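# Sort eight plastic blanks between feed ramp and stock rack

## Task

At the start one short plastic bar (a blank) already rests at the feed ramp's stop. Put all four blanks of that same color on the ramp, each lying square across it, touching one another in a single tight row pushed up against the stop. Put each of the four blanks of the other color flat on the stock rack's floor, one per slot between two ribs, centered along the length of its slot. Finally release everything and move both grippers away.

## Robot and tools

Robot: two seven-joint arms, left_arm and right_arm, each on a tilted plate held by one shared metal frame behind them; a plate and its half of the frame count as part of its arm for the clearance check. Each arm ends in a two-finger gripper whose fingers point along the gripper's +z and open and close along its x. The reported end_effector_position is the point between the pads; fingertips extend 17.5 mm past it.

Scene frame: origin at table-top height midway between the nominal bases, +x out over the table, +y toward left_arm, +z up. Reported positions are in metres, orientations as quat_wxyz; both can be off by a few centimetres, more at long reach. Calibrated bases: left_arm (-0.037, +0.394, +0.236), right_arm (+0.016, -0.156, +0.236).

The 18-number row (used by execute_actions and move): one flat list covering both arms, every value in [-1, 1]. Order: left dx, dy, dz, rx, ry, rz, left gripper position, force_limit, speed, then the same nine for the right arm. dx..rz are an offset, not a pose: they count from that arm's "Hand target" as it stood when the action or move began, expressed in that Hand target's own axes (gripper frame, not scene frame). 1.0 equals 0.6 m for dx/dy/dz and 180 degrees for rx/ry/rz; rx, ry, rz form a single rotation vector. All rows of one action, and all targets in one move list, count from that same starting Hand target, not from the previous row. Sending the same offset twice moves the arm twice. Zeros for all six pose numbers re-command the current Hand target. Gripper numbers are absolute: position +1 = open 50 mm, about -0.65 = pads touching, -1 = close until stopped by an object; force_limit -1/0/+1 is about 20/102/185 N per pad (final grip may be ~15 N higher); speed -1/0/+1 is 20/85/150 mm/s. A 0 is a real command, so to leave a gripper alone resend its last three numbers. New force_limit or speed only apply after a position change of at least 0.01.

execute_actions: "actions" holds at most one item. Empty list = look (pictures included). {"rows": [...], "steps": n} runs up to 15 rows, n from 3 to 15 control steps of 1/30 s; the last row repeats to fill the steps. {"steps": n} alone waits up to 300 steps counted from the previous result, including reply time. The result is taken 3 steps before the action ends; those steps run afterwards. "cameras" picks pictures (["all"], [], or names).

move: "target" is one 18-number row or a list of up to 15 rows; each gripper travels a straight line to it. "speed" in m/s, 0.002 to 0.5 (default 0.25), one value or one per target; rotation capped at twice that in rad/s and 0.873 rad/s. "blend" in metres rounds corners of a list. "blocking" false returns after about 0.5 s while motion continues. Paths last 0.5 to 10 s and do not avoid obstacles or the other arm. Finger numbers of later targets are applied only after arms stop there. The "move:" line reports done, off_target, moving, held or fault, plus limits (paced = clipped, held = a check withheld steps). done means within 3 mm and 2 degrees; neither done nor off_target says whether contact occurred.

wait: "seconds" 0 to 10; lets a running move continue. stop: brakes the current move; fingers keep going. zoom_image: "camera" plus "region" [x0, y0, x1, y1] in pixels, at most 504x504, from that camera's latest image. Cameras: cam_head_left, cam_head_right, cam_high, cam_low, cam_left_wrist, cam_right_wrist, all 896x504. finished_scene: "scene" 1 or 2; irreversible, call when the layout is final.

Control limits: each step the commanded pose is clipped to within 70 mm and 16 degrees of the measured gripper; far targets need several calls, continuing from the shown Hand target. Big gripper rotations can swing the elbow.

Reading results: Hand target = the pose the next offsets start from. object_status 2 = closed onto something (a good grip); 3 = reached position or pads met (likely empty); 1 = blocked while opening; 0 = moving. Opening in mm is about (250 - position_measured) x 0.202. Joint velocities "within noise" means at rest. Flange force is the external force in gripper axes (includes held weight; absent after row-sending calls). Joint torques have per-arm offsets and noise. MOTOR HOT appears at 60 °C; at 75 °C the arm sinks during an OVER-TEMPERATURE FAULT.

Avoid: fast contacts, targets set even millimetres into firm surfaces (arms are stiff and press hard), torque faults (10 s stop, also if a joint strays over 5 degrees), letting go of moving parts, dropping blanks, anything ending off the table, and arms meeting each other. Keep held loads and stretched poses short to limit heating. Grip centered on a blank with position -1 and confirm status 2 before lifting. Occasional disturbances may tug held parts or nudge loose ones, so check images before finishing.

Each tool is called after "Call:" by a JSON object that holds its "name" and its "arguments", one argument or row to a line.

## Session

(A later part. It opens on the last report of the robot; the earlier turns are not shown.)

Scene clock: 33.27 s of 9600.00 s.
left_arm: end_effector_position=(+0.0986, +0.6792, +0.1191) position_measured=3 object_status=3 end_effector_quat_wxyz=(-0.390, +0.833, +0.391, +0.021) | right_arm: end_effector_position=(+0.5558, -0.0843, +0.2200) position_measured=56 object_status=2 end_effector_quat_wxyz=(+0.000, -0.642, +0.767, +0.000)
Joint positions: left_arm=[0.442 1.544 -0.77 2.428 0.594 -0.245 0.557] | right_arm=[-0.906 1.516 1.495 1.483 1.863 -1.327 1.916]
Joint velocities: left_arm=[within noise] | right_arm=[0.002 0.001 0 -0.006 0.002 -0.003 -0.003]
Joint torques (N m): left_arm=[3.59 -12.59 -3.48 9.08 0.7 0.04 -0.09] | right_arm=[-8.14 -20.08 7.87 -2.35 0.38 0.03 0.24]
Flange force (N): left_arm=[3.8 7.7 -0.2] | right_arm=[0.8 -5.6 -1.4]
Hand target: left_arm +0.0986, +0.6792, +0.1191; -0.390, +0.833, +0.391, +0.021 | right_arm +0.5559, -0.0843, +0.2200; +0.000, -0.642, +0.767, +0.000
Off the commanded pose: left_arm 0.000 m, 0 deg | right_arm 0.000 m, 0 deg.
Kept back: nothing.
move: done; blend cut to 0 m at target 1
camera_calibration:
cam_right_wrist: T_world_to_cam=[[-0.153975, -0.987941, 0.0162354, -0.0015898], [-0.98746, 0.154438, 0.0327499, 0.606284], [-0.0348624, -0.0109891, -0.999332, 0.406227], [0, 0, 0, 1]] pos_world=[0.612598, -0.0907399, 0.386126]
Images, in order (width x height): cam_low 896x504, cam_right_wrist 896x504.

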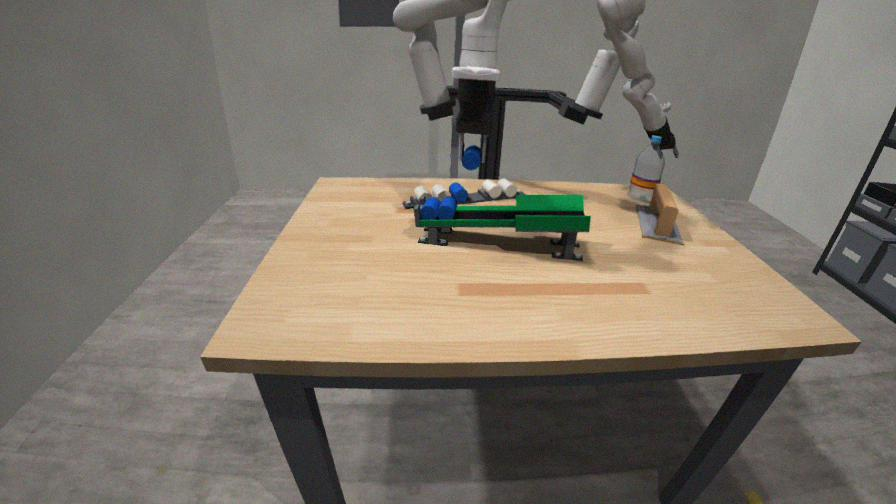

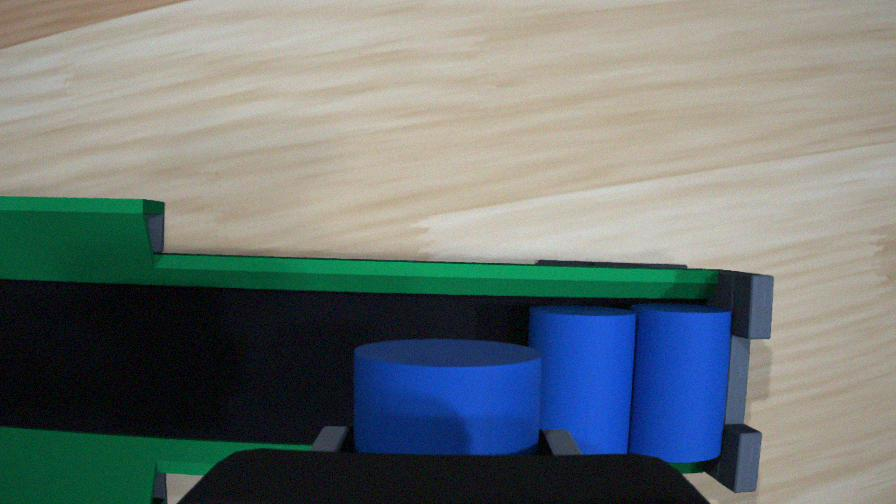

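Call:
{"name": "move", "arguments": {
  "target": [0,0,0,0,0,0,1,0,0, 0,-0.002,0.175,0,0,0.0056,-1,-0.7,-0.5],
  "cameras": ["cam_right_wrist","cam_low"],
  "speed": 0.15
}}

Call:
{"name": "zoom_image", "arguments": {
  "camera": "cam_low",
  "region": [400, 170, 500, 240]
}}

Call:
{"name": "zoom_image", "arguments": {
  "camera": "cam_right_wrist",
  "region": [250, 290, 650, 480]
}}

Scene clock: 36.17 s of 9600.00 s.
left_arm: end_effector_position=(+0.0986, +0.6792, +0.1191) position_measured=3 object_status=3 end_effector_quat_wxyz=(-0.390, +0.833, +0.391, +0.021) | right_arm: end_effector_position=(+0.5571, -0.0845, +0.1151) position_measured=56 object_status=2 end_effector_quat_wxyz=(+0.000, -0.635, +0.772, +0.000)
Joint positions: left_arm=[0.442 1.544 -0.77 2.428 0.594 -0.245 0.557] | right_arm=[-0.849 1.666 1.388 1.469 1.721 -1.196 1.934]
Joint velocities: within noise
Joint torques (N m): left_arm=[3.65 -12.6 -3.51 9.12 0.66 0.07 -0.07] | right_arm=[-8.36 -21.06 7.79 -1.15 0.33 0.14 0.39]
Flange force (N): left_arm=[3.7 7.6 0.2] | right_arm=[0.5 -6.0 -0.7]
Hand target: left_arm +0.0986, +0.6792, +0.1191; -0.390, +0.833, +0.391, +0.021 | right_arm +0.5571, -0.0845, +0.1150; +0.000, -0.635, +0.772, +0.000
Off the commanded pose: left_arm 0.000 m, 0 deg | right_arm 0.000 m, 0 deg.
Kept back: nothing.
move: done
camera_calibration:
cam_right_wrist: T_world_to_cam=[[-0.17132, -0.985081, 0.0162566, 0.00998396], [-0.984589, 0.171777, 0.0328205, 0.610827], [-0.0351233, -0.0103832, -0.999329, 0.301601], [0, 0, 0, 1]] pos_world=[0.613718, -0.0919592, 0.281188]
Images, in order (width x height): cam_low 896x504, cam_right_wrist 896x504.

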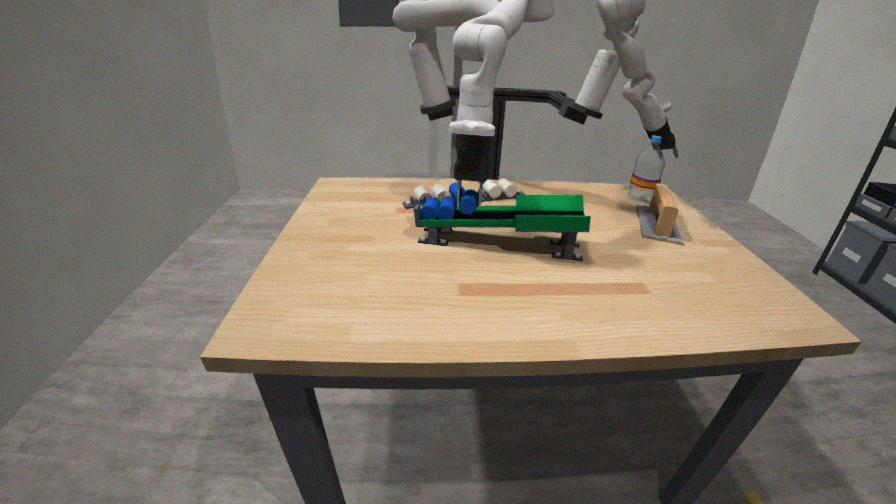

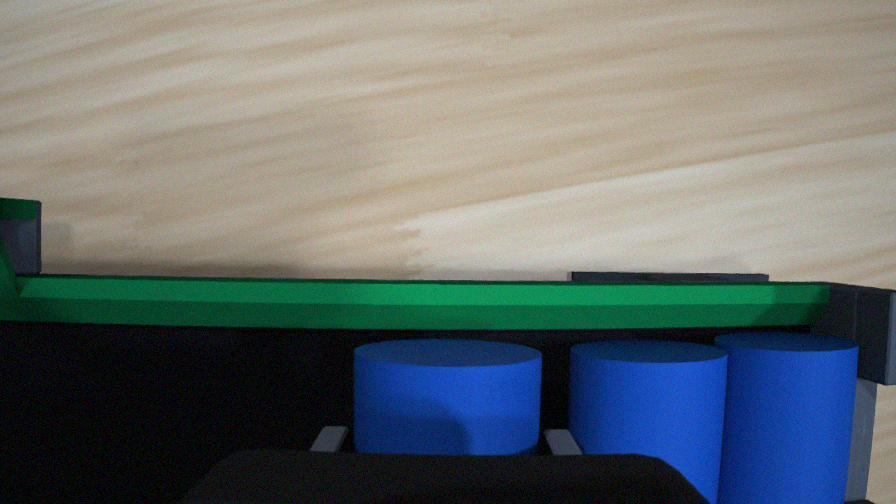

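Scaled by 5.040 from the camera's 896x504 image, which has a finer 1280x720 frame.

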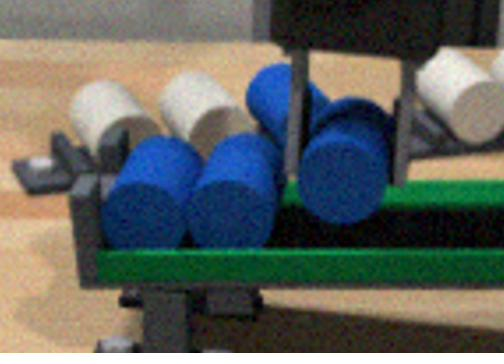

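Scaled by 1.260 from the camera's 896x504 image, which has a finer 1280x720 frame.

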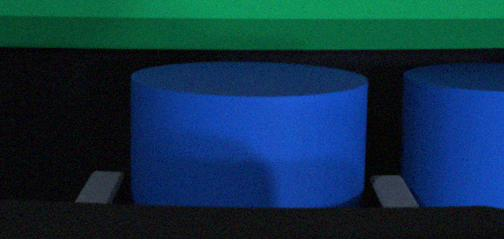

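Call:
{"name": "move", "arguments": {
  "target": [0,0,0,0,0,0,1,0,0, 0,0.0038,0.0135,0,0,0,-1,-0.7,-0.5],
  "cameras": ["cam_right_wrist","cam_low"],
  "speed": 0.08
}}

Call:
{"name": "zoom_image", "arguments": {
  "camera": "cam_low",
  "region": [400, 170, 500, 240]
}}

Call:
{"name": "zoom_image", "arguments": {
  "camera": "cam_right_wrist",
  "region": [250, 290, 650, 480]
}}

Scene clock: 37.33 s of 9600.00 s.
left_arm: end_effector_position=(+0.0986, +0.6792, +0.1191) position_measured=3 object_status=3 end_effector_quat_wxyz=(-0.390, +0.833, +0.391, +0.021) | right_arm: end_effector_position=(+0.5548, -0.0841, +0.1069) position_measured=56 object_status=2 end_effector_quat_wxyz=(+0.000, -0.635, +0.772, +0.000)
Joint positions: left_arm=[0.442 1.544 -0.77 2.428 0.594 -0.245 0.557] | right_arm=[-0.849 1.677 1.379 1.474 1.709 -1.184 1.94]
Joint velocities: within noise
Joint torques (N m): left_arm=[3.59 -12.6 -3.46 9.16 0.66 0.03 -0.08] | right_arm=[-8.26 -20.95 7.85 -0.97 0.24 0.24 0.26]
Flange force (N): left_arm=[3.9 8.1 -0.2] | right_arm=[0.7 -6.0 -0.9]
Hand target: left_arm +0.0986, +0.6792, +0.1191; -0.390, +0.833, +0.391, +0.021 | right_arm +0.5548, -0.0841, +0.1069; +0.000, -0.635, +0.772, +0.000
Off the commanded pose: left_arm 0.000 m, 0 deg | right_arm 0.000 m, 0 deg.
Kept back: nothing.
move: done
camera_calibration:
cam_right_wrist: T_world_to_cam=[[-0.171396, -0.985068, 0.0162609, 0.0101943], [-0.984575, 0.171852, 0.0328557, 0.608819], [-0.0351596, -0.0103788, -0.999328, 0.29342], [0, 0, 0, 1]] pos_world=[0.611491, -0.0915395, 0.273054]
Images, in order (width x height): cam_low 896x504, cam_right_wrist 896x504.

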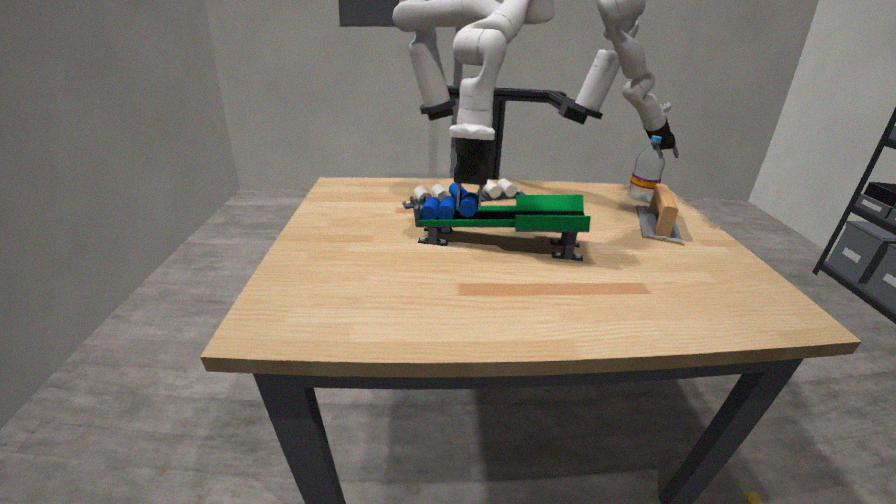

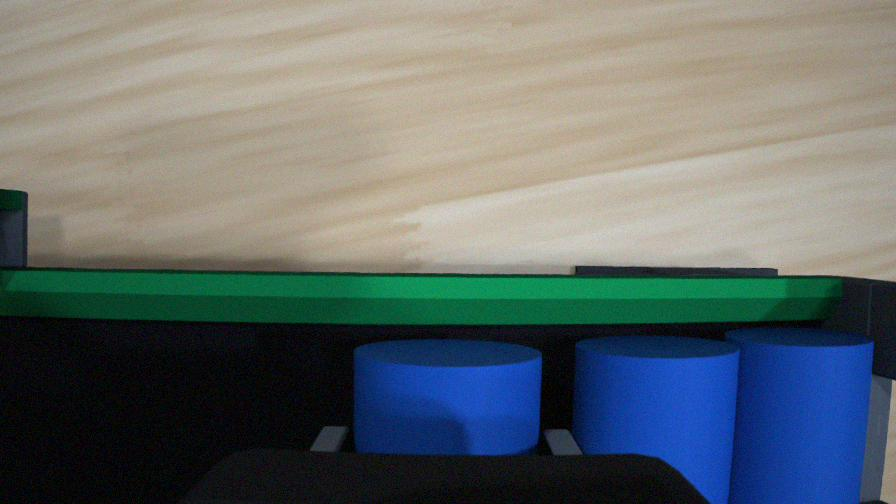

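Scaled by 5.040 from the camera's 896x504 image, which has a finer 1280x720 frame.

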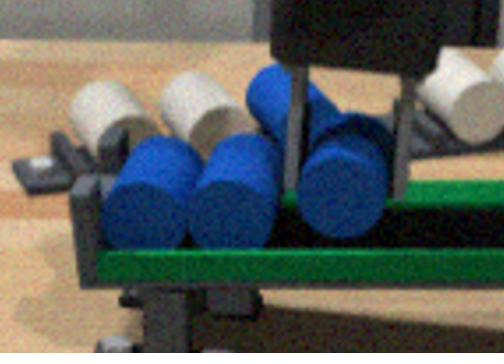

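Scaled by 1.260 from the camera's 896x504 image, which has a finer 1280x720 frame.

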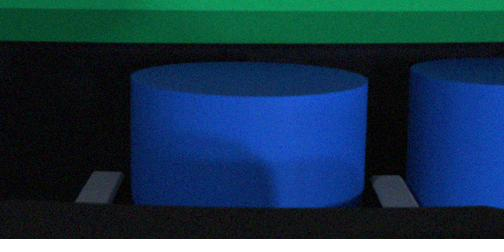

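Call:
{"name": "move", "arguments": {
  "target": [0,0,0,0,0,0,1,0,0, 0,0.0008,0.0058,0,0,0,-1,-0.7,-0.5],
  "cameras": [],
  "speed": 0.04
}}

Scene clock: 38.27 s of 9600.00 s.
left_arm: end_effector_position=(+0.0986, +0.6792, +0.1191) position_measured=3 object_status=3 end_effector_quat_wxyz=(-0.390, +0.833, +0.391, +0.021) | right_arm: end_effector_position=(+0.5543, -0.0840, +0.1034) position_measured=56 object_status=2 end_effector_quat_wxyz=(+0.000, -0.635, +0.772, +0.000)
Joint positions: left_arm=[0.442 1.544 -0.77 2.428 0.594 -0.245 0.557] | right_arm=[-0.848 1.683 1.375 1.474 1.704 -1.18 1.941]
Joint velocities: within noise
Joint torques (N m): left_arm=[3.65 -12.59 -3.46 9.11 0.67 0.08 -0.1] | right_arm=[-8.29 -20.91 7.79 -1 0.33 0.15 0.26]
Flange force (N): left_arm=[3.8 7.5 0.2] | right_arm=[1.0 -5.6 -0.8]
Hand target: left_arm +0.0986, +0.6792, +0.1191; -0.390, +0.833, +0.391, +0.021 | right_arm +0.5543, -0.0840, +0.1034; +0.000, -0.635, +0.772, +0.000
Off the commanded pose: left_arm 0.000 m, 0 deg | right_arm 0.000 m, 0 deg.
Kept back: nothing.
move: done
No camera images: "cameras" was empty.

Call:
{"name": "move", "arguments": {
  "target": [0,0,0,0,0,0,1,0,0, 0,0,0.0033,0,0,0,-1,-0.7,-0.5],
  "cameras": ["cam_low"],
  "speed": 0.03
}}

Call:
{"name": "zoom_image", "arguments": {
  "camera": "cam_low",
  "region": [400, 170, 500, 240]
}}

Scene clock: 39.20 s of 9600.00 s.
left_arm: end_effector_position=(+0.0986, +0.6792, +0.1191) position_measured=3 object_status=3 end_effector_quat_wxyz=(-0.390, +0.833, +0.391, +0.021) | right_arm: end_effector_position=(+0.5544, -0.0840, +0.1015) position_measured=56 object_status=2 end_effector_quat_wxyz=(+0.000, -0.635, +0.772, +0.000)
Joint positions: left_arm=[0.442 1.544 -0.77 2.428 0.594 -0.245 0.557] | right_arm=[-0.846 1.685 1.373 1.472 1.701 -1.177 1.941]
Joint velocities: within noise
Joint torques (N m): left_arm=[3.61 -12.67 -3.52 9.19 0.69 0.05 -0.08] | right_arm=[-8.28 -20.94 7.73 -0.96 0.27 0.16 0.27]
Flange force (N): left_arm=[3.7 8.0 0.1] | right_arm=[0.9 -5.8 -0.9]
Hand target: left_arm +0.0986, +0.6792, +0.1191; -0.390, +0.833, +0.391, +0.021 | right_arm +0.5544, -0.0840, +0.1014; +0.000, -0.635, +0.772, +0.000
Off the commanded pose: left_arm 0.000 m, 0 deg | right_arm 0.000 m, 0 deg.
Kept back: nothing.
move: done
Images, in order (width x height): cam_low 896x504.

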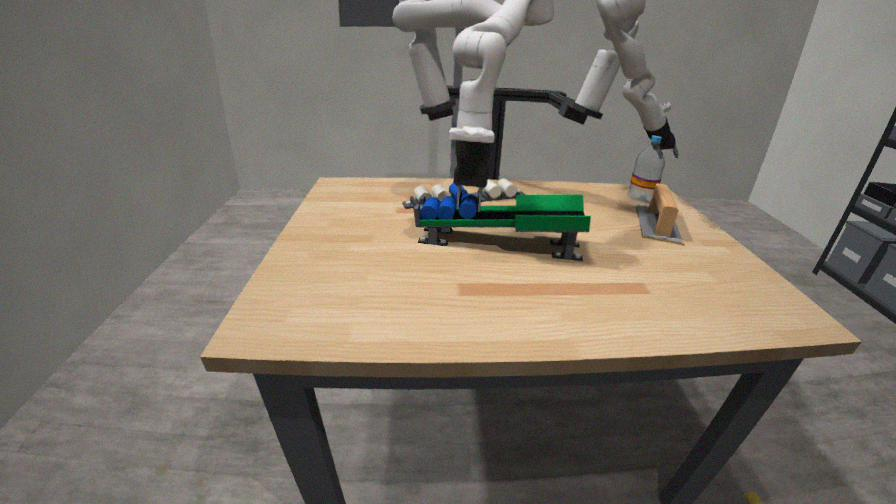

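Scaled by 5.040 from the camera's 896x504 image, which has a finer 1280x720 frame.

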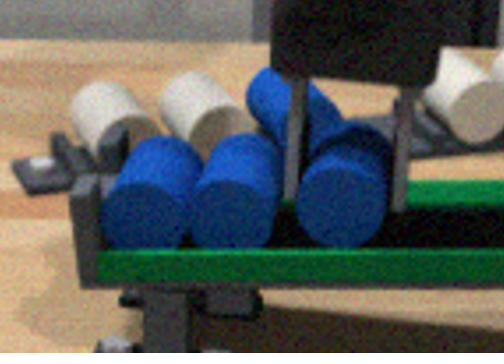

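Call:
{"name": "move", "arguments": {
  "target": [0,0,0,0,0,0,1,0,0, 0,0,0.0025,0,0,0,-1,-0.7,-0.5],
  "cameras": [],
  "speed": 0.03
}}

Scene clock: 40.13 s of 9600.00 s.
left_arm: end_effector_position=(+0.0986, +0.6792, +0.1191) position_measured=3 object_status=3 end_effector_quat_wxyz=(-0.390, +0.833, +0.391, +0.021) | right_arm: end_effector_position=(+0.5543, -0.0840, +0.1000) position_measured=56 object_status=2 end_effector_quat_wxyz=(+0.000, -0.635, +0.772, +0.000)
Joint positions: left_arm=[0.442 1.544 -0.77 2.428 0.594 -0.245 0.557] | right_arm=[-0.845 1.688 1.372 1.472 1.699 -1.176 1.942]
Joint velocities: within noise
Joint torques (N m): left_arm=[3.6 -12.69 -3.53 9.06 0.64 0.07 -0.07] | right_arm=[-8.3 -20.94 7.75 -0.95 0.26 0.15 0.24]
Flange force (N): left_arm=[3.4 7.7 0.0] | right_arm=[1.0 -5.8 -0.9]
Hand target: left_arm +0.0986, +0.6792, +0.1191; -0.390, +0.833, +0.391, +0.021 | right_arm +0.5543, -0.0840, +0.0999; +0.000, -0.635, +0.772, +0.000
Off the commanded pose: left_arm 0.000 m, 0 deg | right_arm 0.000 m, 0 deg.
Kept back: nothing.
move: done
No camera images: "cameras" was empty.

Call:
{"name": "move", "arguments": {
  "target": [0,0,0,0,0,0,1,0,0, 0,0,0.0033,0,0,0,-1,-0.7,-0.5],
  "cameras": [],
  "speed": 0.02
}}

Scene clock: 41.07 s of 9600.00 s.
left_arm: end_effector_position=(+0.0986, +0.6792, +0.1191) position_measured=3 object_status=3 end_effector_quat_wxyz=(-0.390, +0.833, +0.391, +0.021) | right_arm: end_effector_position=(+0.5544, -0.0840, +0.0980) position_measured=56 object_status=2 end_effector_quat_wxyz=(+0.000, -0.635, +0.772, +0.000)
Joint positions: left_arm=[0.442 1.544 -0.77 2.428 0.594 -0.245 0.557] | right_arm=[-0.844 1.691 1.37 1.47 1.697 -1.173 1.942]
Joint velocities: within noise
Joint torques (N m): left_arm=[3.69 -12.67 -3.45 9.15 0.67 0.04 -0.09] | right_arm=[-8.3 -20.99 7.79 -0.92 0.25 0.15 0.24]
Flange force (N): left_arm=[3.9 7.8 0.3] | right_arm=[1.0 -5.8 -0.8]
Hand target: left_arm +0.0986, +0.6792, +0.1191; -0.390, +0.833, +0.391, +0.021 | right_arm +0.5544, -0.0840, +0.0980; +0.000, -0.635, +0.772, +0.000
Off the commanded pose: left_arm 0.000 m, 0 deg | right_arm 0.000 m, 0 deg.
Kept back: nothing.
move: done
No camera images: "cameras" was empty.

Call:
{"name": "move", "arguments": {
  "target": [0,0,0,0,0,0,1,0,0, 0,0,0.0033,0,0,0,-1,-0.7,-0.5],
  "cameras": ["cam_low","cam_right_wrist"],
  "speed": 0.02
}}

Call:
{"name": "zoom_image", "arguments": {
  "camera": "cam_low",
  "region": [400, 170, 500, 240]
}}

Scene clock: 42.00 s of 9600.00 s.
left_arm: end_effector_position=(+0.0986, +0.6792, +0.1191) position_measured=3 object_status=3 end_effector_quat_wxyz=(-0.390, +0.833, +0.391, +0.021) | right_arm: end_effector_position=(+0.5544, -0.0840, +0.0960) position_measured=56 object_status=2 end_effector_quat_wxyz=(+0.000, -0.635, +0.772, +0.000)
Joint positions: left_arm=[0.442 1.544 -0.77 2.428 0.594 -0.245 0.557] | right_arm=[-0.843 1.693 1.368 1.469 1.695 -1.171 1.942]
Joint velocities: within noise
Joint torques (N m): left_arm=[3.6 -12.59 -3.45 9.17 0.67 0.06 -0.09] | right_arm=[-8.28 -21.03 7.75 -0.94 0.27 0.16 0.24]
Flange force (N): left_arm=[3.9 7.9 -0.1] | right_arm=[1.0 -5.6 -0.8]
Hand target: left_arm +0.0986, +0.6792, +0.1191; -0.390, +0.833, +0.391, +0.021 | right_arm +0.5544, -0.0840, +0.0960; +0.000, -0.635, +0.772, +0.000
Off the commanded pose: left_arm 0.000 m, 0 deg | right_arm 0.000 m, 0 deg.
Kept back: nothing.
move: done
camera_calibration:
cam_right_wrist: T_world_to_cam=[[-0.171344, -0.985076, 0.0163039, 0.0103474], [-0.984583, 0.171802, 0.0328538, 0.608684], [-0.0351646, -0.0104232, -0.999327, 0.282476], [0, 0, 0, 1]] pos_world=[0.611007, -0.0914361, 0.26212]
Images, in order (width x height): cam_low 896x504, cam_right_wrist 896x504.

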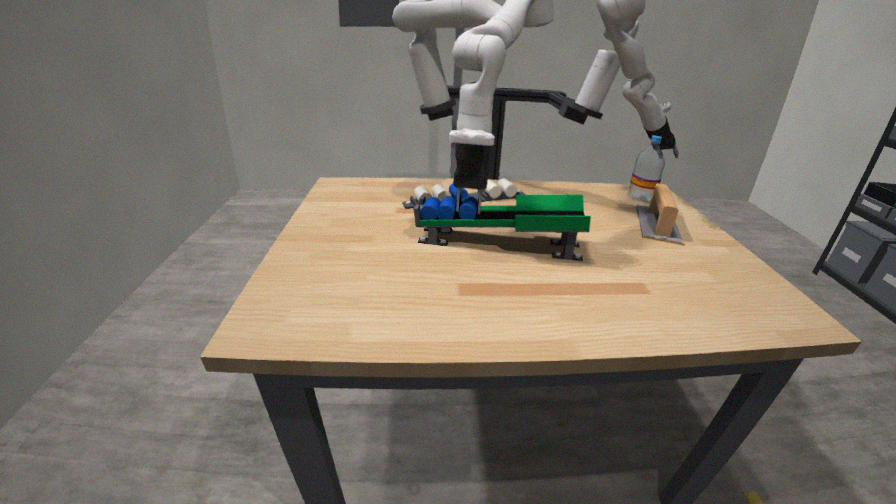

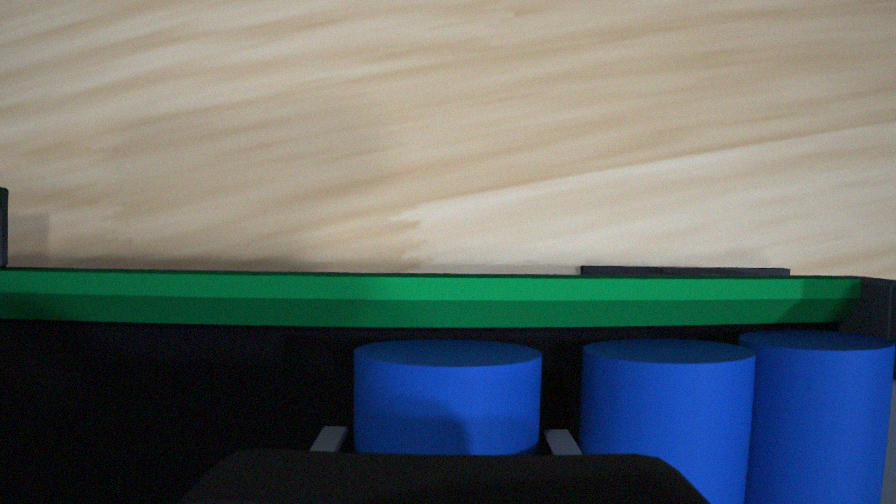

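Scaled by 5.040 from the camera's 896x504 image, which has a finer 1280x720 frame.

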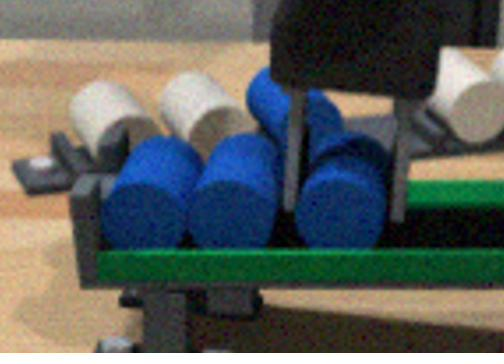

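Call:
{"name": "move", "arguments": {
  "target": [0,0,0,0,0,0,1,0,0, 0,0,0.005,0,0,0,-1,-0.7,-0.5],
  "cameras": [],
  "speed": 0.02
}}

Call:
{"name": "move", "arguments": {
  "target": [0,0,0,0,0,0,1,0,0, 0,0,0.0025,0,0,0,-1,-0.7,-0.5],
  "cameras": ["cam_right_wrist"],
  "speed": 0.02
}}

Scene clock: 42.93 s of 9600.00 s.
left_arm: end_effector_position=(+0.0986, +0.6792, +0.1191) position_measured=3 object_status=3 end_effector_quat_wxyz=(-0.390, +0.833, +0.391, +0.021) | right_arm: end_effector_position=(+0.5544, -0.0840, +0.0931) position_measured=56 object_status=2 end_effector_quat_wxyz=(+0.000, -0.635, +0.772, +0.000)
Joint positions: left_arm=[0.442 1.544 -0.77 2.428 0.594 -0.245 0.557] | right_arm=[-0.841 1.698 1.365 1.467 1.691 -1.167 1.943]
Joint velocities: left_arm=[within noise] | right_arm=[0.002 0.009 -0.003 0 -0.002 0.012 -0.001]
Joint torques (N m): left_arm=[3.61 -12.59 -3.48 9.12 0.65 0.07 -0.09] | right_arm=[-2.08 -1.56 -5.05 -7.52 -5.22 4.59 0.33]
Flange force (N): left_arm=[3.7 7.7 0.0] | right_arm=[12.5 14.8 -61.6]
Hand target: left_arm +0.0986, +0.6792, +0.1191; -0.390, +0.833, +0.391, +0.021 | right_arm +0.5543, -0.0839, +0.0930; +0.000, -0.635, +0.772, +0.000
Off the commanded pose: left_arm 0.000 m, 0 deg | right_arm 0.000 m, 0 deg.
Kept back: nothing.
move: done
No camera images: "cameras" was empty.

Scene clock: 43.63 s of 9600.00 s.
left_arm: end_effector_position=(+0.0986, +0.6792, +0.1191) position_measured=3 object_status=3 end_effector_quat_wxyz=(-0.390, +0.833, +0.391, +0.021) | right_arm: end_effector_position=(+0.5544, -0.0840, +0.0915) position_measured=56 object_status=2 end_effector_quat_wxyz=(+0.000, -0.635, +0.772, +0.000)
Joint positions: left_arm=[0.442 1.544 -0.77 2.428 0.594 -0.245 0.557] | right_arm=[-0.84 1.7 1.364 1.466 1.689 -1.166 1.943]
Joint velocities: within noise
Joint torques (N m): left_arm=[3.58 -12.56 -3.52 9.14 0.66 0.05 -0.07] | right_arm=[-5.89 -0.54 -10 -9.97 -7.77 2.84 0.4]
Flange force (N): left_arm=[3.8 7.8 -0.2] | right_arm=[20.2 10.6 -68.2]
Hand target: left_arm +0.0986, +0.6792, +0.1191; -0.390, +0.833, +0.391, +0.021 | right_arm +0.5544, -0.0840, +0.0915; +0.000, -0.635, +0.772, +0.000
Off the commanded pose: left_arm 0.000 m, 0 deg | right_arm 0.000 m, 0 deg.
Kept back: nothing.
move: done
camera_calibration:
cam_right_wrist: T_world_to_cam=[[-0.171372, -0.985072, 0.0162832, 0.0104354], [-0.98458, 0.171829, 0.0328327, 0.608841], [-0.0351405, -0.0104055, -0.999328, 0.278007], [0, 0, 0, 1]] pos_world=[0.61101, -0.0914441, 0.25766]
Images, in order (width x height): cam_right_wrist 896x504.

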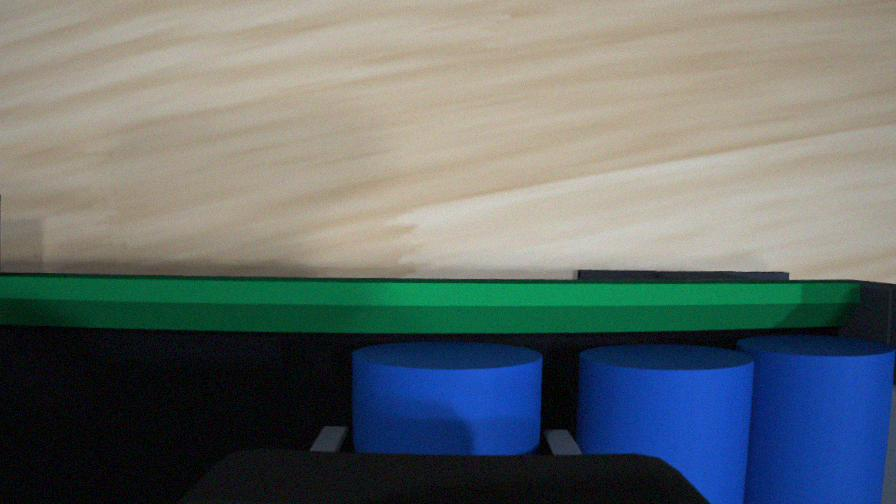

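Call:
{"name": "move", "arguments": {
  "target": [0,0,0,0,0,0,1,0,0, 0,0,-0.0033,0,0,0,-1,-0.7,-0.5],
  "cameras": [],
  "speed": 0.04
}}

Scene clock: 44.57 s of 9600.00 s.
left_arm: end_effector_position=(+0.0986, +0.6792, +0.1191) position_measured=3 object_status=3 end_effector_quat_wxyz=(-0.390, +0.833, +0.391, +0.021) | right_arm: end_effector_position=(+0.5543, -0.0840, +0.0934) position_measured=56 object_status=2 end_effector_quat_wxyz=(+0.000, -0.635, +0.772, +0.000)
Joint positions: left_arm=[0.442 1.544 -0.77 2.428 0.594 -0.245 0.557] | right_arm=[-0.841 1.697 1.366 1.467 1.691 -1.168 1.943]
Joint velocities: within noise
Joint torques (N m): left_arm=[3.65 -12.66 -3.49 9.15 0.66 0.06 -0.05] | right_arm=[-10.09 -13.23 -1.68 -4.13 -2.95 -1.42 0.32]
Flange force (N): left_arm=[3.8 7.8 0.2] | right_arm=[11.3 -6.3 -24.3]
Hand target: left_arm +0.0986, +0.6792, +0.1191; -0.390, +0.833, +0.391, +0.021 | right_arm +0.5544, -0.0839, +0.0935; +0.000, -0.635, +0.772, +0.000
Off the commanded pose: left_arm 0.000 m, 0 deg | right_arm 0.000 m, 0 deg.
Kept back: nothing.
move: done
No camera images: "cameras" was empty.

Call:
{"name": "move", "arguments": {
  "target": [0,0,0,0,0,0,1,0,0, 0,0,-0.0012,0,0,0,-1,-0.7,-0.5],
  "cameras": [],
  "speed": 0.04
}}

Call:
{"name": "move", "arguments": {
  "target": [
    [0,0,0,0,0,0,1,0,0, 0,0,0,0,0,0,0.77,-0.7,-1],
    [0,0,0,0,0,0,1,0,0, 0,0,-0.05,0,0,0,0.77,-0.7,-1],
    [0,0,0,0,0,0,1,0,0, 0,0,-0.2,0,0,0,0.77,-0.7,-1]
  ],
  "speed": [0.05,0.05,0.2],
  "cameras": ["cam_right_wrist","cam_low"]
}}

Call:
{"name": "zoom_image", "arguments": {
  "camera": "cam_low",
  "region": [400, 170, 500, 240]
}}

Scene clock: 45.50 s of 9600.00 s.
left_arm: end_effector_position=(+0.0986, +0.6792, +0.1191) position_measured=3 object_status=3 end_effector_quat_wxyz=(-0.390, +0.833, +0.391, +0.021) | right_arm: end_effector_position=(+0.5543, -0.0839, +0.0942) position_measured=56 object_status=2 end_effector_quat_wxyz=(+0.000, -0.635, +0.772, +0.000)
Joint positions: left_arm=[0.442 1.544 -0.77 2.428 0.594 -0.245 0.557] | right_arm=[-0.842 1.696 1.366 1.468 1.692 -1.169 1.942]
Joint velocities: within noise
Joint torques (N m): left_arm=[3.56 -12.63 -3.49 9.08 0.67 0.07 -0.1] | right_arm=[-8.42 -18.13 4.81 -1.03 -0.11 -0.66 0.27]
Flange force (N): left_arm=[3.6 7.8 -0.2] | right_arm=[2.8 -7.3 -7.3]
Hand target: left_arm +0.0986, +0.6792, +0.1191; -0.390, +0.833, +0.391, +0.021 | right_arm +0.5544, -0.0840, +0.0942; +0.000, -0.635, +0.772, +0.000
Off the commanded pose: left_arm 0.000 m, 0 deg | right_arm 0.000 m, 0 deg.
Kept back: nothing.
move: done
No camera images: "cameras" was empty.

Scene clock: 47.70 s of 9600.00 s.
left_arm: end_effector_position=(+0.0986, +0.6792, +0.1191) position_measured=3 object_status=3 end_effector_quat_wxyz=(-0.390, +0.833, +0.391, +0.021) | right_arm: end_effector_position=(+0.5543, -0.0840, +0.2141) position_measured=37 object_status=3 end_effector_quat_wxyz=(+0.000, -0.635, +0.772, +0.000)
Joint positions: left_arm=[0.442 1.544 -0.77 2.428 0.594 -0.245 0.557] | right_arm=[-0.906 1.524 1.489 1.49 1.854 -1.318 1.904]
Joint velocities: within noise
Joint torques (N m): left_arm=[3.52 -12.65 -3.46 9.18 0.65 0.02 -0.05] | right_arm=[-8.24 -19.93 7.46 -2.44 0.24 0.07 0.26]
Flange force (N): left_arm=[3.9 8.4 -0.5] | right_arm=[1.2 -5.3 -2.2]
Hand target: left_arm +0.0986, +0.6792, +0.1191; -0.390, +0.833, +0.391, +0.021 | right_arm +0.5544, -0.0839, +0.2142; +0.000, -0.635, +0.772, +0.000
Off the commanded pose: left_arm 0.000 m, 0 deg | right_arm 0.000 m, 0 deg.
Kept back: nothing.
move: done
camera_calibration:
cam_right_wrist: T_world_to_cam=[[-0.171404, -0.985066, 0.0163123, 0.00846231], [-0.984571, 0.171863, 0.0329089, 0.604779], [-0.035221, -0.0104199, -0.999325, 0.400541], [0, 0, 0, 1]] pos_world=[0.611006, -0.0914298, 0.38023]
Images, in order (width x height): cam_low 896x504, cam_right_wrist 896x504.

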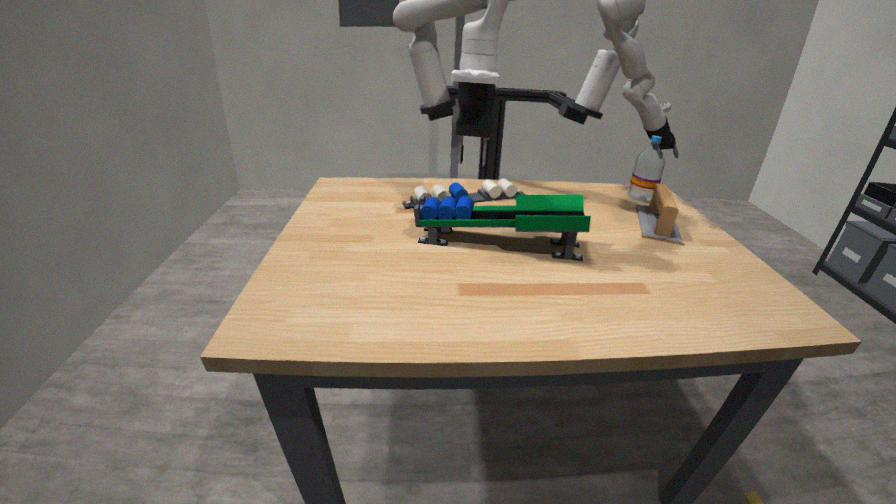

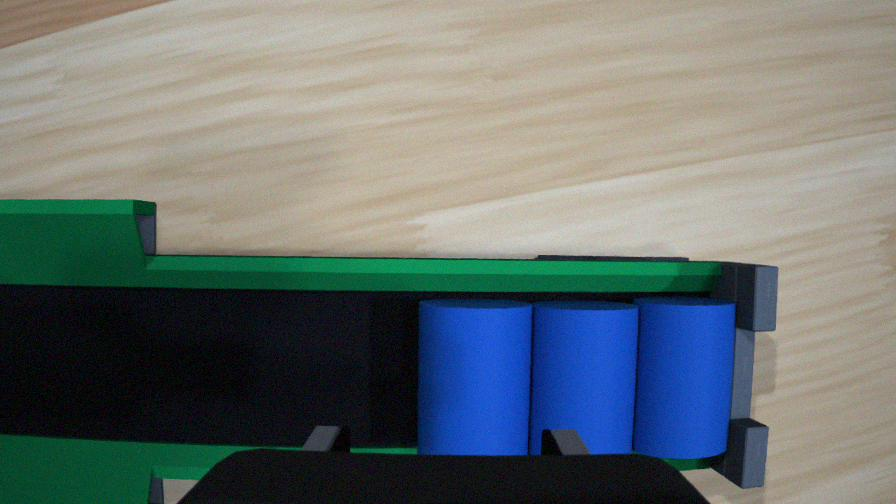

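Scaled by 5.040 from the camera's 896x504 image, which has a finer 1280x720 frame.

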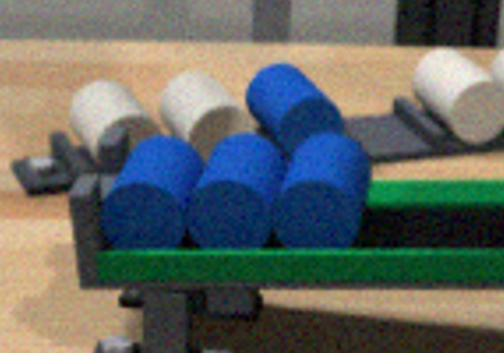

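Call:
{"name": "move", "arguments": {
  "target": [0,0,0,0,0,0,1,0,0, 0.0918,0.3959,0.157,0,0,-0.1622,0.84,-0.7,-0.5],
  "cameras": ["cam_right_wrist"]
}}

Call:
{"name": "zoom_image", "arguments": {
  "camera": "cam_right_wrist",
  "region": [300, 280, 700, 480]
}}

Scene clock: 49.50 s of 9600.00 s.
left_arm: end_effector_position=(+0.0986, +0.6792, +0.1191) position_measured=3 object_status=3 end_effector_quat_wxyz=(-0.390, +0.833, +0.391, +0.021) | right_arm: end_effector_position=(+0.3107, -0.0921, +0.1201) position_measured=26 object_status=3 end_effector_quat_wxyz=(+0.000, +0.809, -0.587, +0.000)
Joint positions: left_arm=[0.442 1.544 -0.77 2.428 0.594 -0.245 0.557] | right_arm=[-1.24 1.635 1.197 2.296 1.385 -1.074 2.934]
Joint velocities: left_arm=[within noise] | right_arm=[0.002 0.001 -0.002 0.005 -0.011 -0.003 0.011]
Joint torques (N m): left_arm=[3.62 -12.62 -3.42 9.13 0.68 0.08 -0.07] | right_arm=[-5.59 -13.73 5.26 1.44 0.17 0.07 0.29]
Flange force (N): left_arm=[4.0 7.7 0.0] | right_arm=[6.0 -2.7 -3.2]
Hand target: left_arm +0.0986, +0.6792, +0.1191; -0.390, +0.833, +0.391, +0.021 | right_arm +0.3106, -0.0921, +0.1200; +0.000, +0.809, -0.587, +0.000
Off the commanded pose: left_arm 0.000 m, 0 deg | right_arm 0.000 m, 0 deg.
Kept back: nothing.
move: done
camera_calibration:
cam_right_wrist: T_world_to_cam=[[0.330939, -0.943509, 0.0164393, -0.192017], [-0.943298, -0.330287, 0.0331572, 0.310297], [-0.0258544, -0.0264802, -0.999315, 0.293484], [0, 0, 0, 1]] pos_world=[0.363836, -0.0709113, 0.286151]
Images, in order (width x height): cam_right_wrist 896x504.

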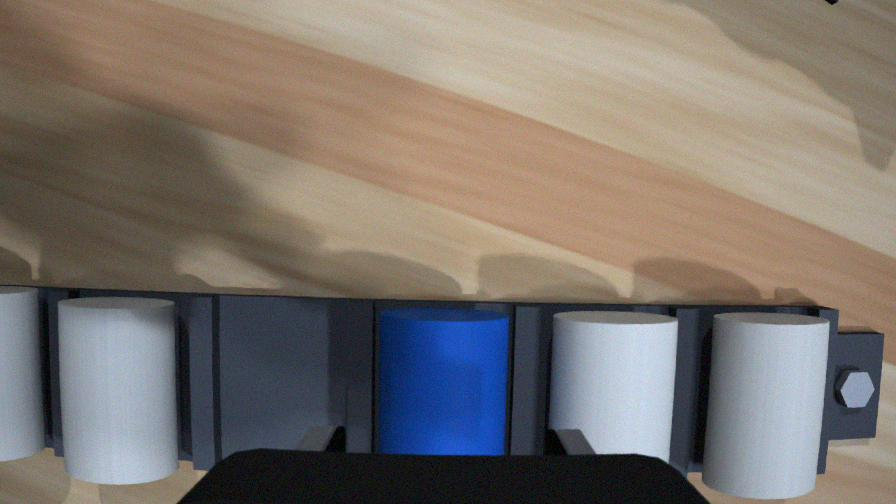

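Scaled by 1.260 from the camera's 896x504 image, which has a finer 1280x720 frame.

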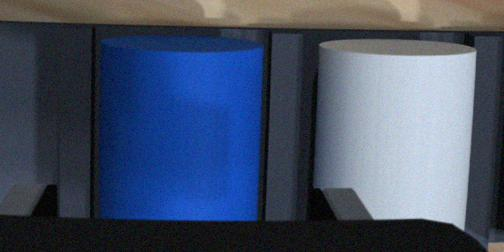

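Call:
{"name": "move", "arguments": {
  "target": [0,0,0,0,0,0,1,0,0, -0.001,0,0.1375,0,0,0,0.84,-0.7,-0.5],
  "cameras": [],
  "speed": 0.1
}}

Call:
{"name": "move", "arguments": {
  "target": [0,0,0,0,0,0,1,0,0, 0,0,0,0,0,0,-1,-0.7,-0.5],
  "cameras": ["cam_right_wrist"]
}}

Scene clock: 50.90 s of 9600.00 s.
left_arm: end_effector_position=(+0.0986, +0.6792, +0.1191) position_measured=3 object_status=3 end_effector_quat_wxyz=(-0.390, +0.833, +0.391, +0.021) | right_arm: end_effector_position=(+0.3105, -0.0915, +0.0376) position_measured=26 object_status=3 end_effector_quat_wxyz=(+0.000, +0.809, -0.587, +0.000)
Joint positions: left_arm=[0.442 1.544 -0.77 2.428 0.594 -0.245 0.557] | right_arm=[-1.195 1.818 1.051 2.217 1.151 -1.062 2.985]
Joint velocities: within noise
Joint torques (N m): left_arm=[3.54 -12.57 -3.51 9.1 0.64 0.08 -0.08] | right_arm=[-5.39 -14.5 5.17 3.37 0.14 0.11 0.21]
Flange force (N): left_arm=[3.6 7.8 -0.3] | right_arm=[5.5 -3.4 -2.7]
Hand target: left_arm +0.0986, +0.6792, +0.1191; -0.390, +0.833, +0.391, +0.021 | right_arm +0.3105, -0.0915, +0.0375; +0.000, +0.809, -0.587, +0.000
Off the commanded pose: left_arm 0.000 m, 0 deg | right_arm 0.000 m, 0 deg.
Kept back: nothing.
move: done
No camera images: "cameras" was empty.

Scene clock: 51.60 s of 9600.00 s.
left_arm: end_effector_position=(+0.0986, +0.6792, +0.1191) position_measured=3 object_status=3 end_effector_quat_wxyz=(-0.390, +0.833, +0.391, +0.021) | right_arm: end_effector_position=(+0.3104, -0.0915, +0.0375) position_measured=56 object_status=2 end_effector_quat_wxyz=(+0.000, +0.809, -0.587, +0.000)
Joint positions: left_arm=[0.442 1.544 -0.77 2.428 0.594 -0.245 0.557] | right_arm=[-1.195 1.818 1.051 2.216 1.151 -1.062 2.985]
Joint velocities: within noise
Joint torques (N m): left_arm=[3.64 -12.64 -3.49 9.15 0.69 0.07 -0.05] | right_arm=[-5.3 -14.07 4.98 3.33 0.19 0.18 0.25]
Flange force (N): left_arm=[3.8 7.7 0.2] | right_arm=[5.4 -3.6 -3.9]
Hand target: left_arm +0.0986, +0.6792, +0.1191; -0.390, +0.833, +0.391, +0.021 | right_arm +0.3104, -0.0915, +0.0375; +0.000, +0.809, -0.587, +0.000
Off the commanded pose: left_arm 0.000 m, 0 deg | right_arm 0.000 m, 0 deg.
Kept back: nothing.
move: done
camera_calibration:
cam_right_wrist: T_world_to_cam=[[0.330964, -0.943504, 0.0162242, -0.19006], [-0.943292, -0.330322, 0.0329887, 0.312977], [-0.0257657, -0.0262222, -0.999324, 0.211002], [0, 0, 0, 1]] pos_world=[0.363568, -0.070406, 0.203618]
Images, in order (width x height): cam_right_wrist 896x504.

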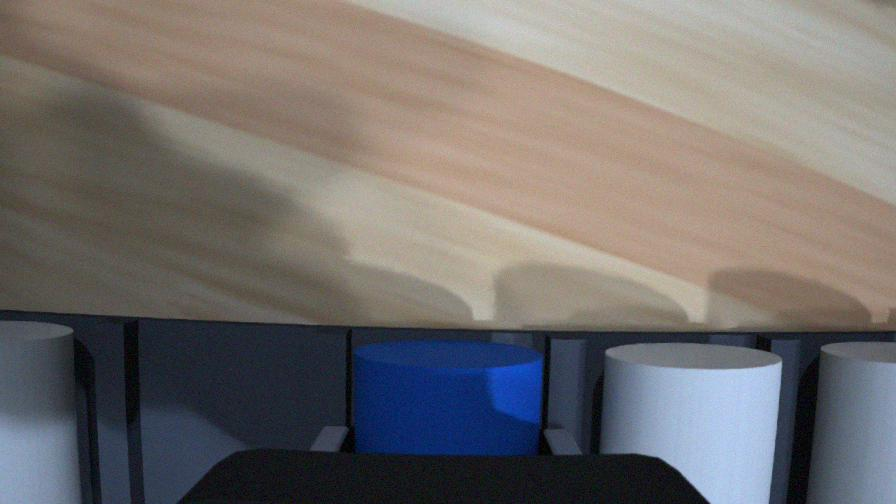

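Call:
{"name": "move", "arguments": {
  "target": [
    [0,0,0,0,0,0,1,0,0, 0,0,-0.2,0,0,0,-1,-0.7,-0.5],
    [0,0,0,0,0,0,1,0,0, 0.0557,-0.4225,-0.1708,0,0,0.1622,-1,-0.7,-0.5]
  ],
  "cameras": ["cam_right_wrist"],
  "speed": [0.15,0.25]
}}

Call:
{"name": "zoom_image", "arguments": {
  "camera": "cam_right_wrist",
  "region": [330, 260, 700, 480]
}}

Scene clock: 54.77 s of 9600.00 s.
left_arm: end_effector_position=(+0.0986, +0.6792, +0.1191) position_measured=3 object_status=3 end_effector_quat_wxyz=(-0.390, +0.833, +0.391, +0.021) | right_arm: end_effector_position=(+0.5618, -0.0448, +0.1400) position_measured=56 object_status=2 end_effector_quat_wxyz=(+0.000, -0.635, +0.772, +0.000)
Joint positions: left_arm=[0.442 1.544 -0.77 2.428 0.594 -0.245 0.557] | right_arm=[-0.898 1.632 1.383 1.408 1.789 -1.219 1.813]
Joint velocities: left_arm=[within noise] | right_arm=[0.002 0.001 0.001 -0.007 0.003 -0.005 -0.008]
Joint torques (N m): left_arm=[3.56 -12.64 -3.49 9.12 0.65 0.02 -0.07] | right_arm=[-8.45 -21.11 7.58 -1.73 0.39 0.23 0.31]
Flange force (N): left_arm=[3.8 8.2 -0.4] | right_arm=[0.4 -6.3 -1.6]
Hand target: left_arm +0.0986, +0.6792, +0.1191; -0.390, +0.833, +0.391, +0.021 | right_arm +0.5618, -0.0447, +0.1400; +0.000, -0.635, +0.772, +0.000
Off the commanded pose: left_arm 0.000 m, 0 deg | right_arm 0.000 m, 0 deg.
Kept back: nothing.
move: done
camera_calibration:
cam_right_wrist: T_world_to_cam=[[-0.171311, -0.985084, 0.0161863, 0.0495288], [-0.984596, 0.171764, 0.0326804, 0.60785], [-0.0349731, -0.0103384, -0.999335, 0.326978], [0, 0, 0, 1]] pos_world=[0.618407, -0.0522361, 0.306094]
Images, in order (width x height): cam_right_wrist 896x504.

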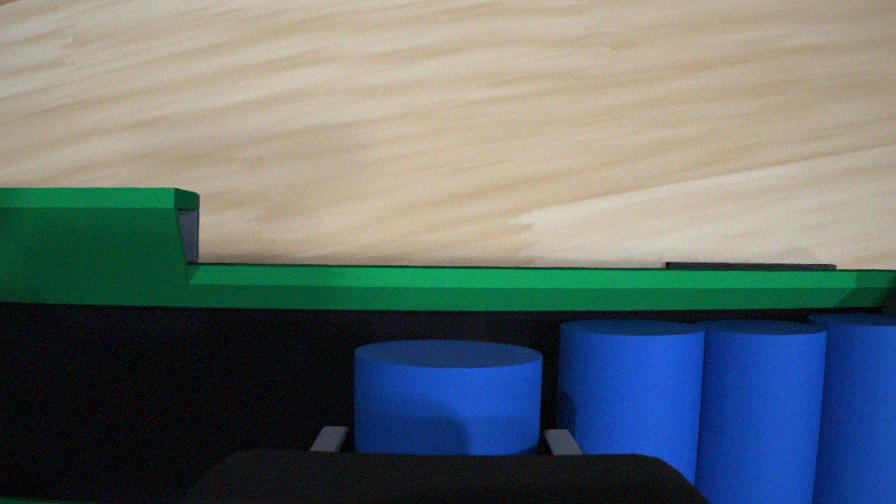

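Scaled by 1.362 from the camera's 896x504 image, which has a finer 1280x720 frame.

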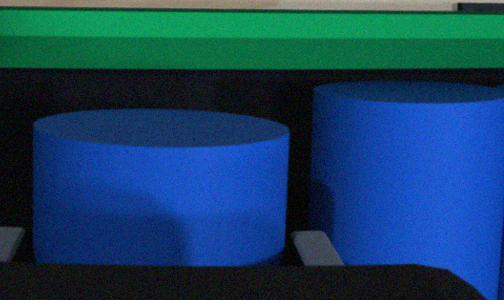

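Call:
{"name": "move", "arguments": {
  "target": [0,0,0,0,0,0,1,0,0, 0,-0.0003,0.06,0,0,0,-1,-0.7,-0.5],
  "cameras": ["cam_right_wrist"],
  "speed": 0.06
}}

Scene clock: 55.90 s of 9600.00 s.
left_arm: end_effector_position=(+0.0986, +0.6792, +0.1191) position_measured=3 object_status=3 end_effector_quat_wxyz=(-0.390, +0.833, +0.391, +0.021) | right_arm: end_effector_position=(+0.5620, -0.0448, +0.1040) position_measured=56 object_status=2 end_effector_quat_wxyz=(+0.000, -0.635, +0.772, +0.000)
Joint positions: left_arm=[0.442 1.544 -0.77 2.428 0.594 -0.245 0.557] | right_arm=[-0.877 1.684 1.351 1.391 1.747 -1.175 1.819]
Joint velocities: within noise
Joint torques (N m): left_arm=[3.56 -12.66 -3.49 9.09 0.67 0.02 -0.07] | right_arm=[-8.31 -21.61 7.69 -1.27 0.28 0.07 0.26]
Flange force (N): left_arm=[3.7 8.1 -0.3] | right_arm=[0.2 -6.1 -0.8]
Hand target: left_arm +0.0986, +0.6792, +0.1191; -0.390, +0.833, +0.391, +0.021 | right_arm +0.5620, -0.0448, +0.1040; +0.000, -0.635, +0.772, +0.000
Off the commanded pose: left_arm 0.000 m, 0 deg | right_arm 0.000 m, 0 deg.
Kept back: nothing.
move: done
camera_calibration:
cam_right_wrist: T_world_to_cam=[[-0.171335, -0.985078, 0.0163032, 0.0501273], [-0.984585, 0.171793, 0.0328628, 0.609229], [-0.0351732, -0.0104214, -0.999327, 0.291175], [0, 0, 0, 1]] pos_world=[0.618667, -0.0522474, 0.270141]
Images, in order (width x height): cam_right_wrist 896x504.

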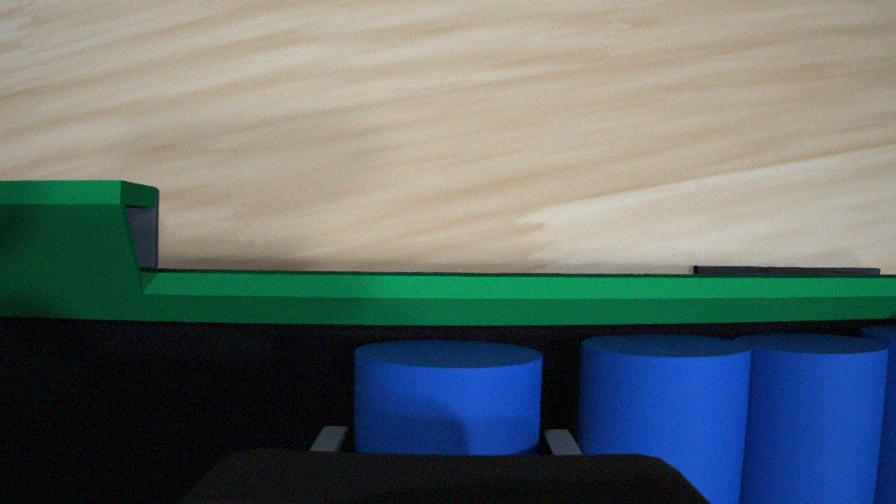

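Call:
{"name": "move", "arguments": {
  "target": [0,0,0,0,0,0,1,0,0, 0,0,0.0033,0,0,0,-1,-0.7,-0.5],
  "cameras": [],
  "speed": 0.02
}}

Scene clock: 56.83 s of 9600.00 s.
left_arm: end_effector_position=(+0.0986, +0.6792, +0.1191) position_measured=3 object_status=3 end_effector_quat_wxyz=(-0.390, +0.833, +0.391, +0.021) | right_arm: end_effector_position=(+0.5620, -0.0448, +0.1020) position_measured=56 object_status=2 end_effector_quat_wxyz=(+0.000, -0.635, +0.772, +0.000)
Joint positions: left_arm=[0.442 1.544 -0.77 2.428 0.594 -0.245 0.557] | right_arm=[-0.876 1.687 1.349 1.39 1.744 -1.173 1.819]
Joint velocities: within noise
Joint torques (N m): left_arm=[3.6 -12.64 -3.42 9.16 0.7 0.05 -0.1] | right_arm=[-8.34 -21.78 7.66 -1.35 0.3 0.16 0.25]
Flange force (N): left_arm=[4.0 8.0 -0.1] | right_arm=[0.4 -5.8 -0.7]
Hand target: left_arm +0.0986, +0.6792, +0.1191; -0.390, +0.833, +0.391, +0.021 | right_arm +0.5620, -0.0448, +0.1020; +0.000, -0.635, +0.772, +0.000
Off the commanded pose: left_arm 0.000 m, 0 deg | right_arm 0.000 m, 0 deg.
Kept back: nothing.
move: done
No camera images: "cameras" was empty.

Call:
{"name": "move", "arguments": {
  "target": [0,0,0,0,0,0,1,0,0, 0,0,0.0025,0,0,0,-1,-0.7,-0.5],
  "cameras": [],
  "speed": 0.02
}}

Scene clock: 57.77 s of 9600.00 s.
left_arm: end_effector_position=(+0.0986, +0.6792, +0.1191) position_measured=3 object_status=3 end_effector_quat_wxyz=(-0.390, +0.833, +0.391, +0.021) | right_arm: end_effector_position=(+0.5620, -0.0448, +0.1005) position_measured=56 object_status=2 end_effector_quat_wxyz=(+0.000, -0.635, +0.772, +0.000)
Joint positions: left_arm=[0.442 1.544 -0.77 2.428 0.594 -0.245 0.557] | right_arm=[-0.875 1.689 1.348 1.389 1.743 -1.171 1.819]
Joint velocities: within noise
Joint torques (N m): left_arm=[3.65 -12.65 -3.49 9.11 0.67 0.05 -0.08] | right_arm=[-8.23 -21.31 7.33 -1.53 0.11 0.32 0.26]
Flange force (N): left_arm=[3.7 7.7 0.1] | right_arm=[0.7 -5.4 -2.3]
Hand target: left_arm +0.0986, +0.6792, +0.1191; -0.390, +0.833, +0.391, +0.021 | right_arm +0.5620, -0.0448, +0.1005; +0.000, -0.635, +0.772, +0.000
Off the commanded pose: left_arm 0.000 m, 0 deg | right_arm 0.000 m, 0 deg.
Kept back: nothing.
move: done
No camera images: "cameras" was empty.


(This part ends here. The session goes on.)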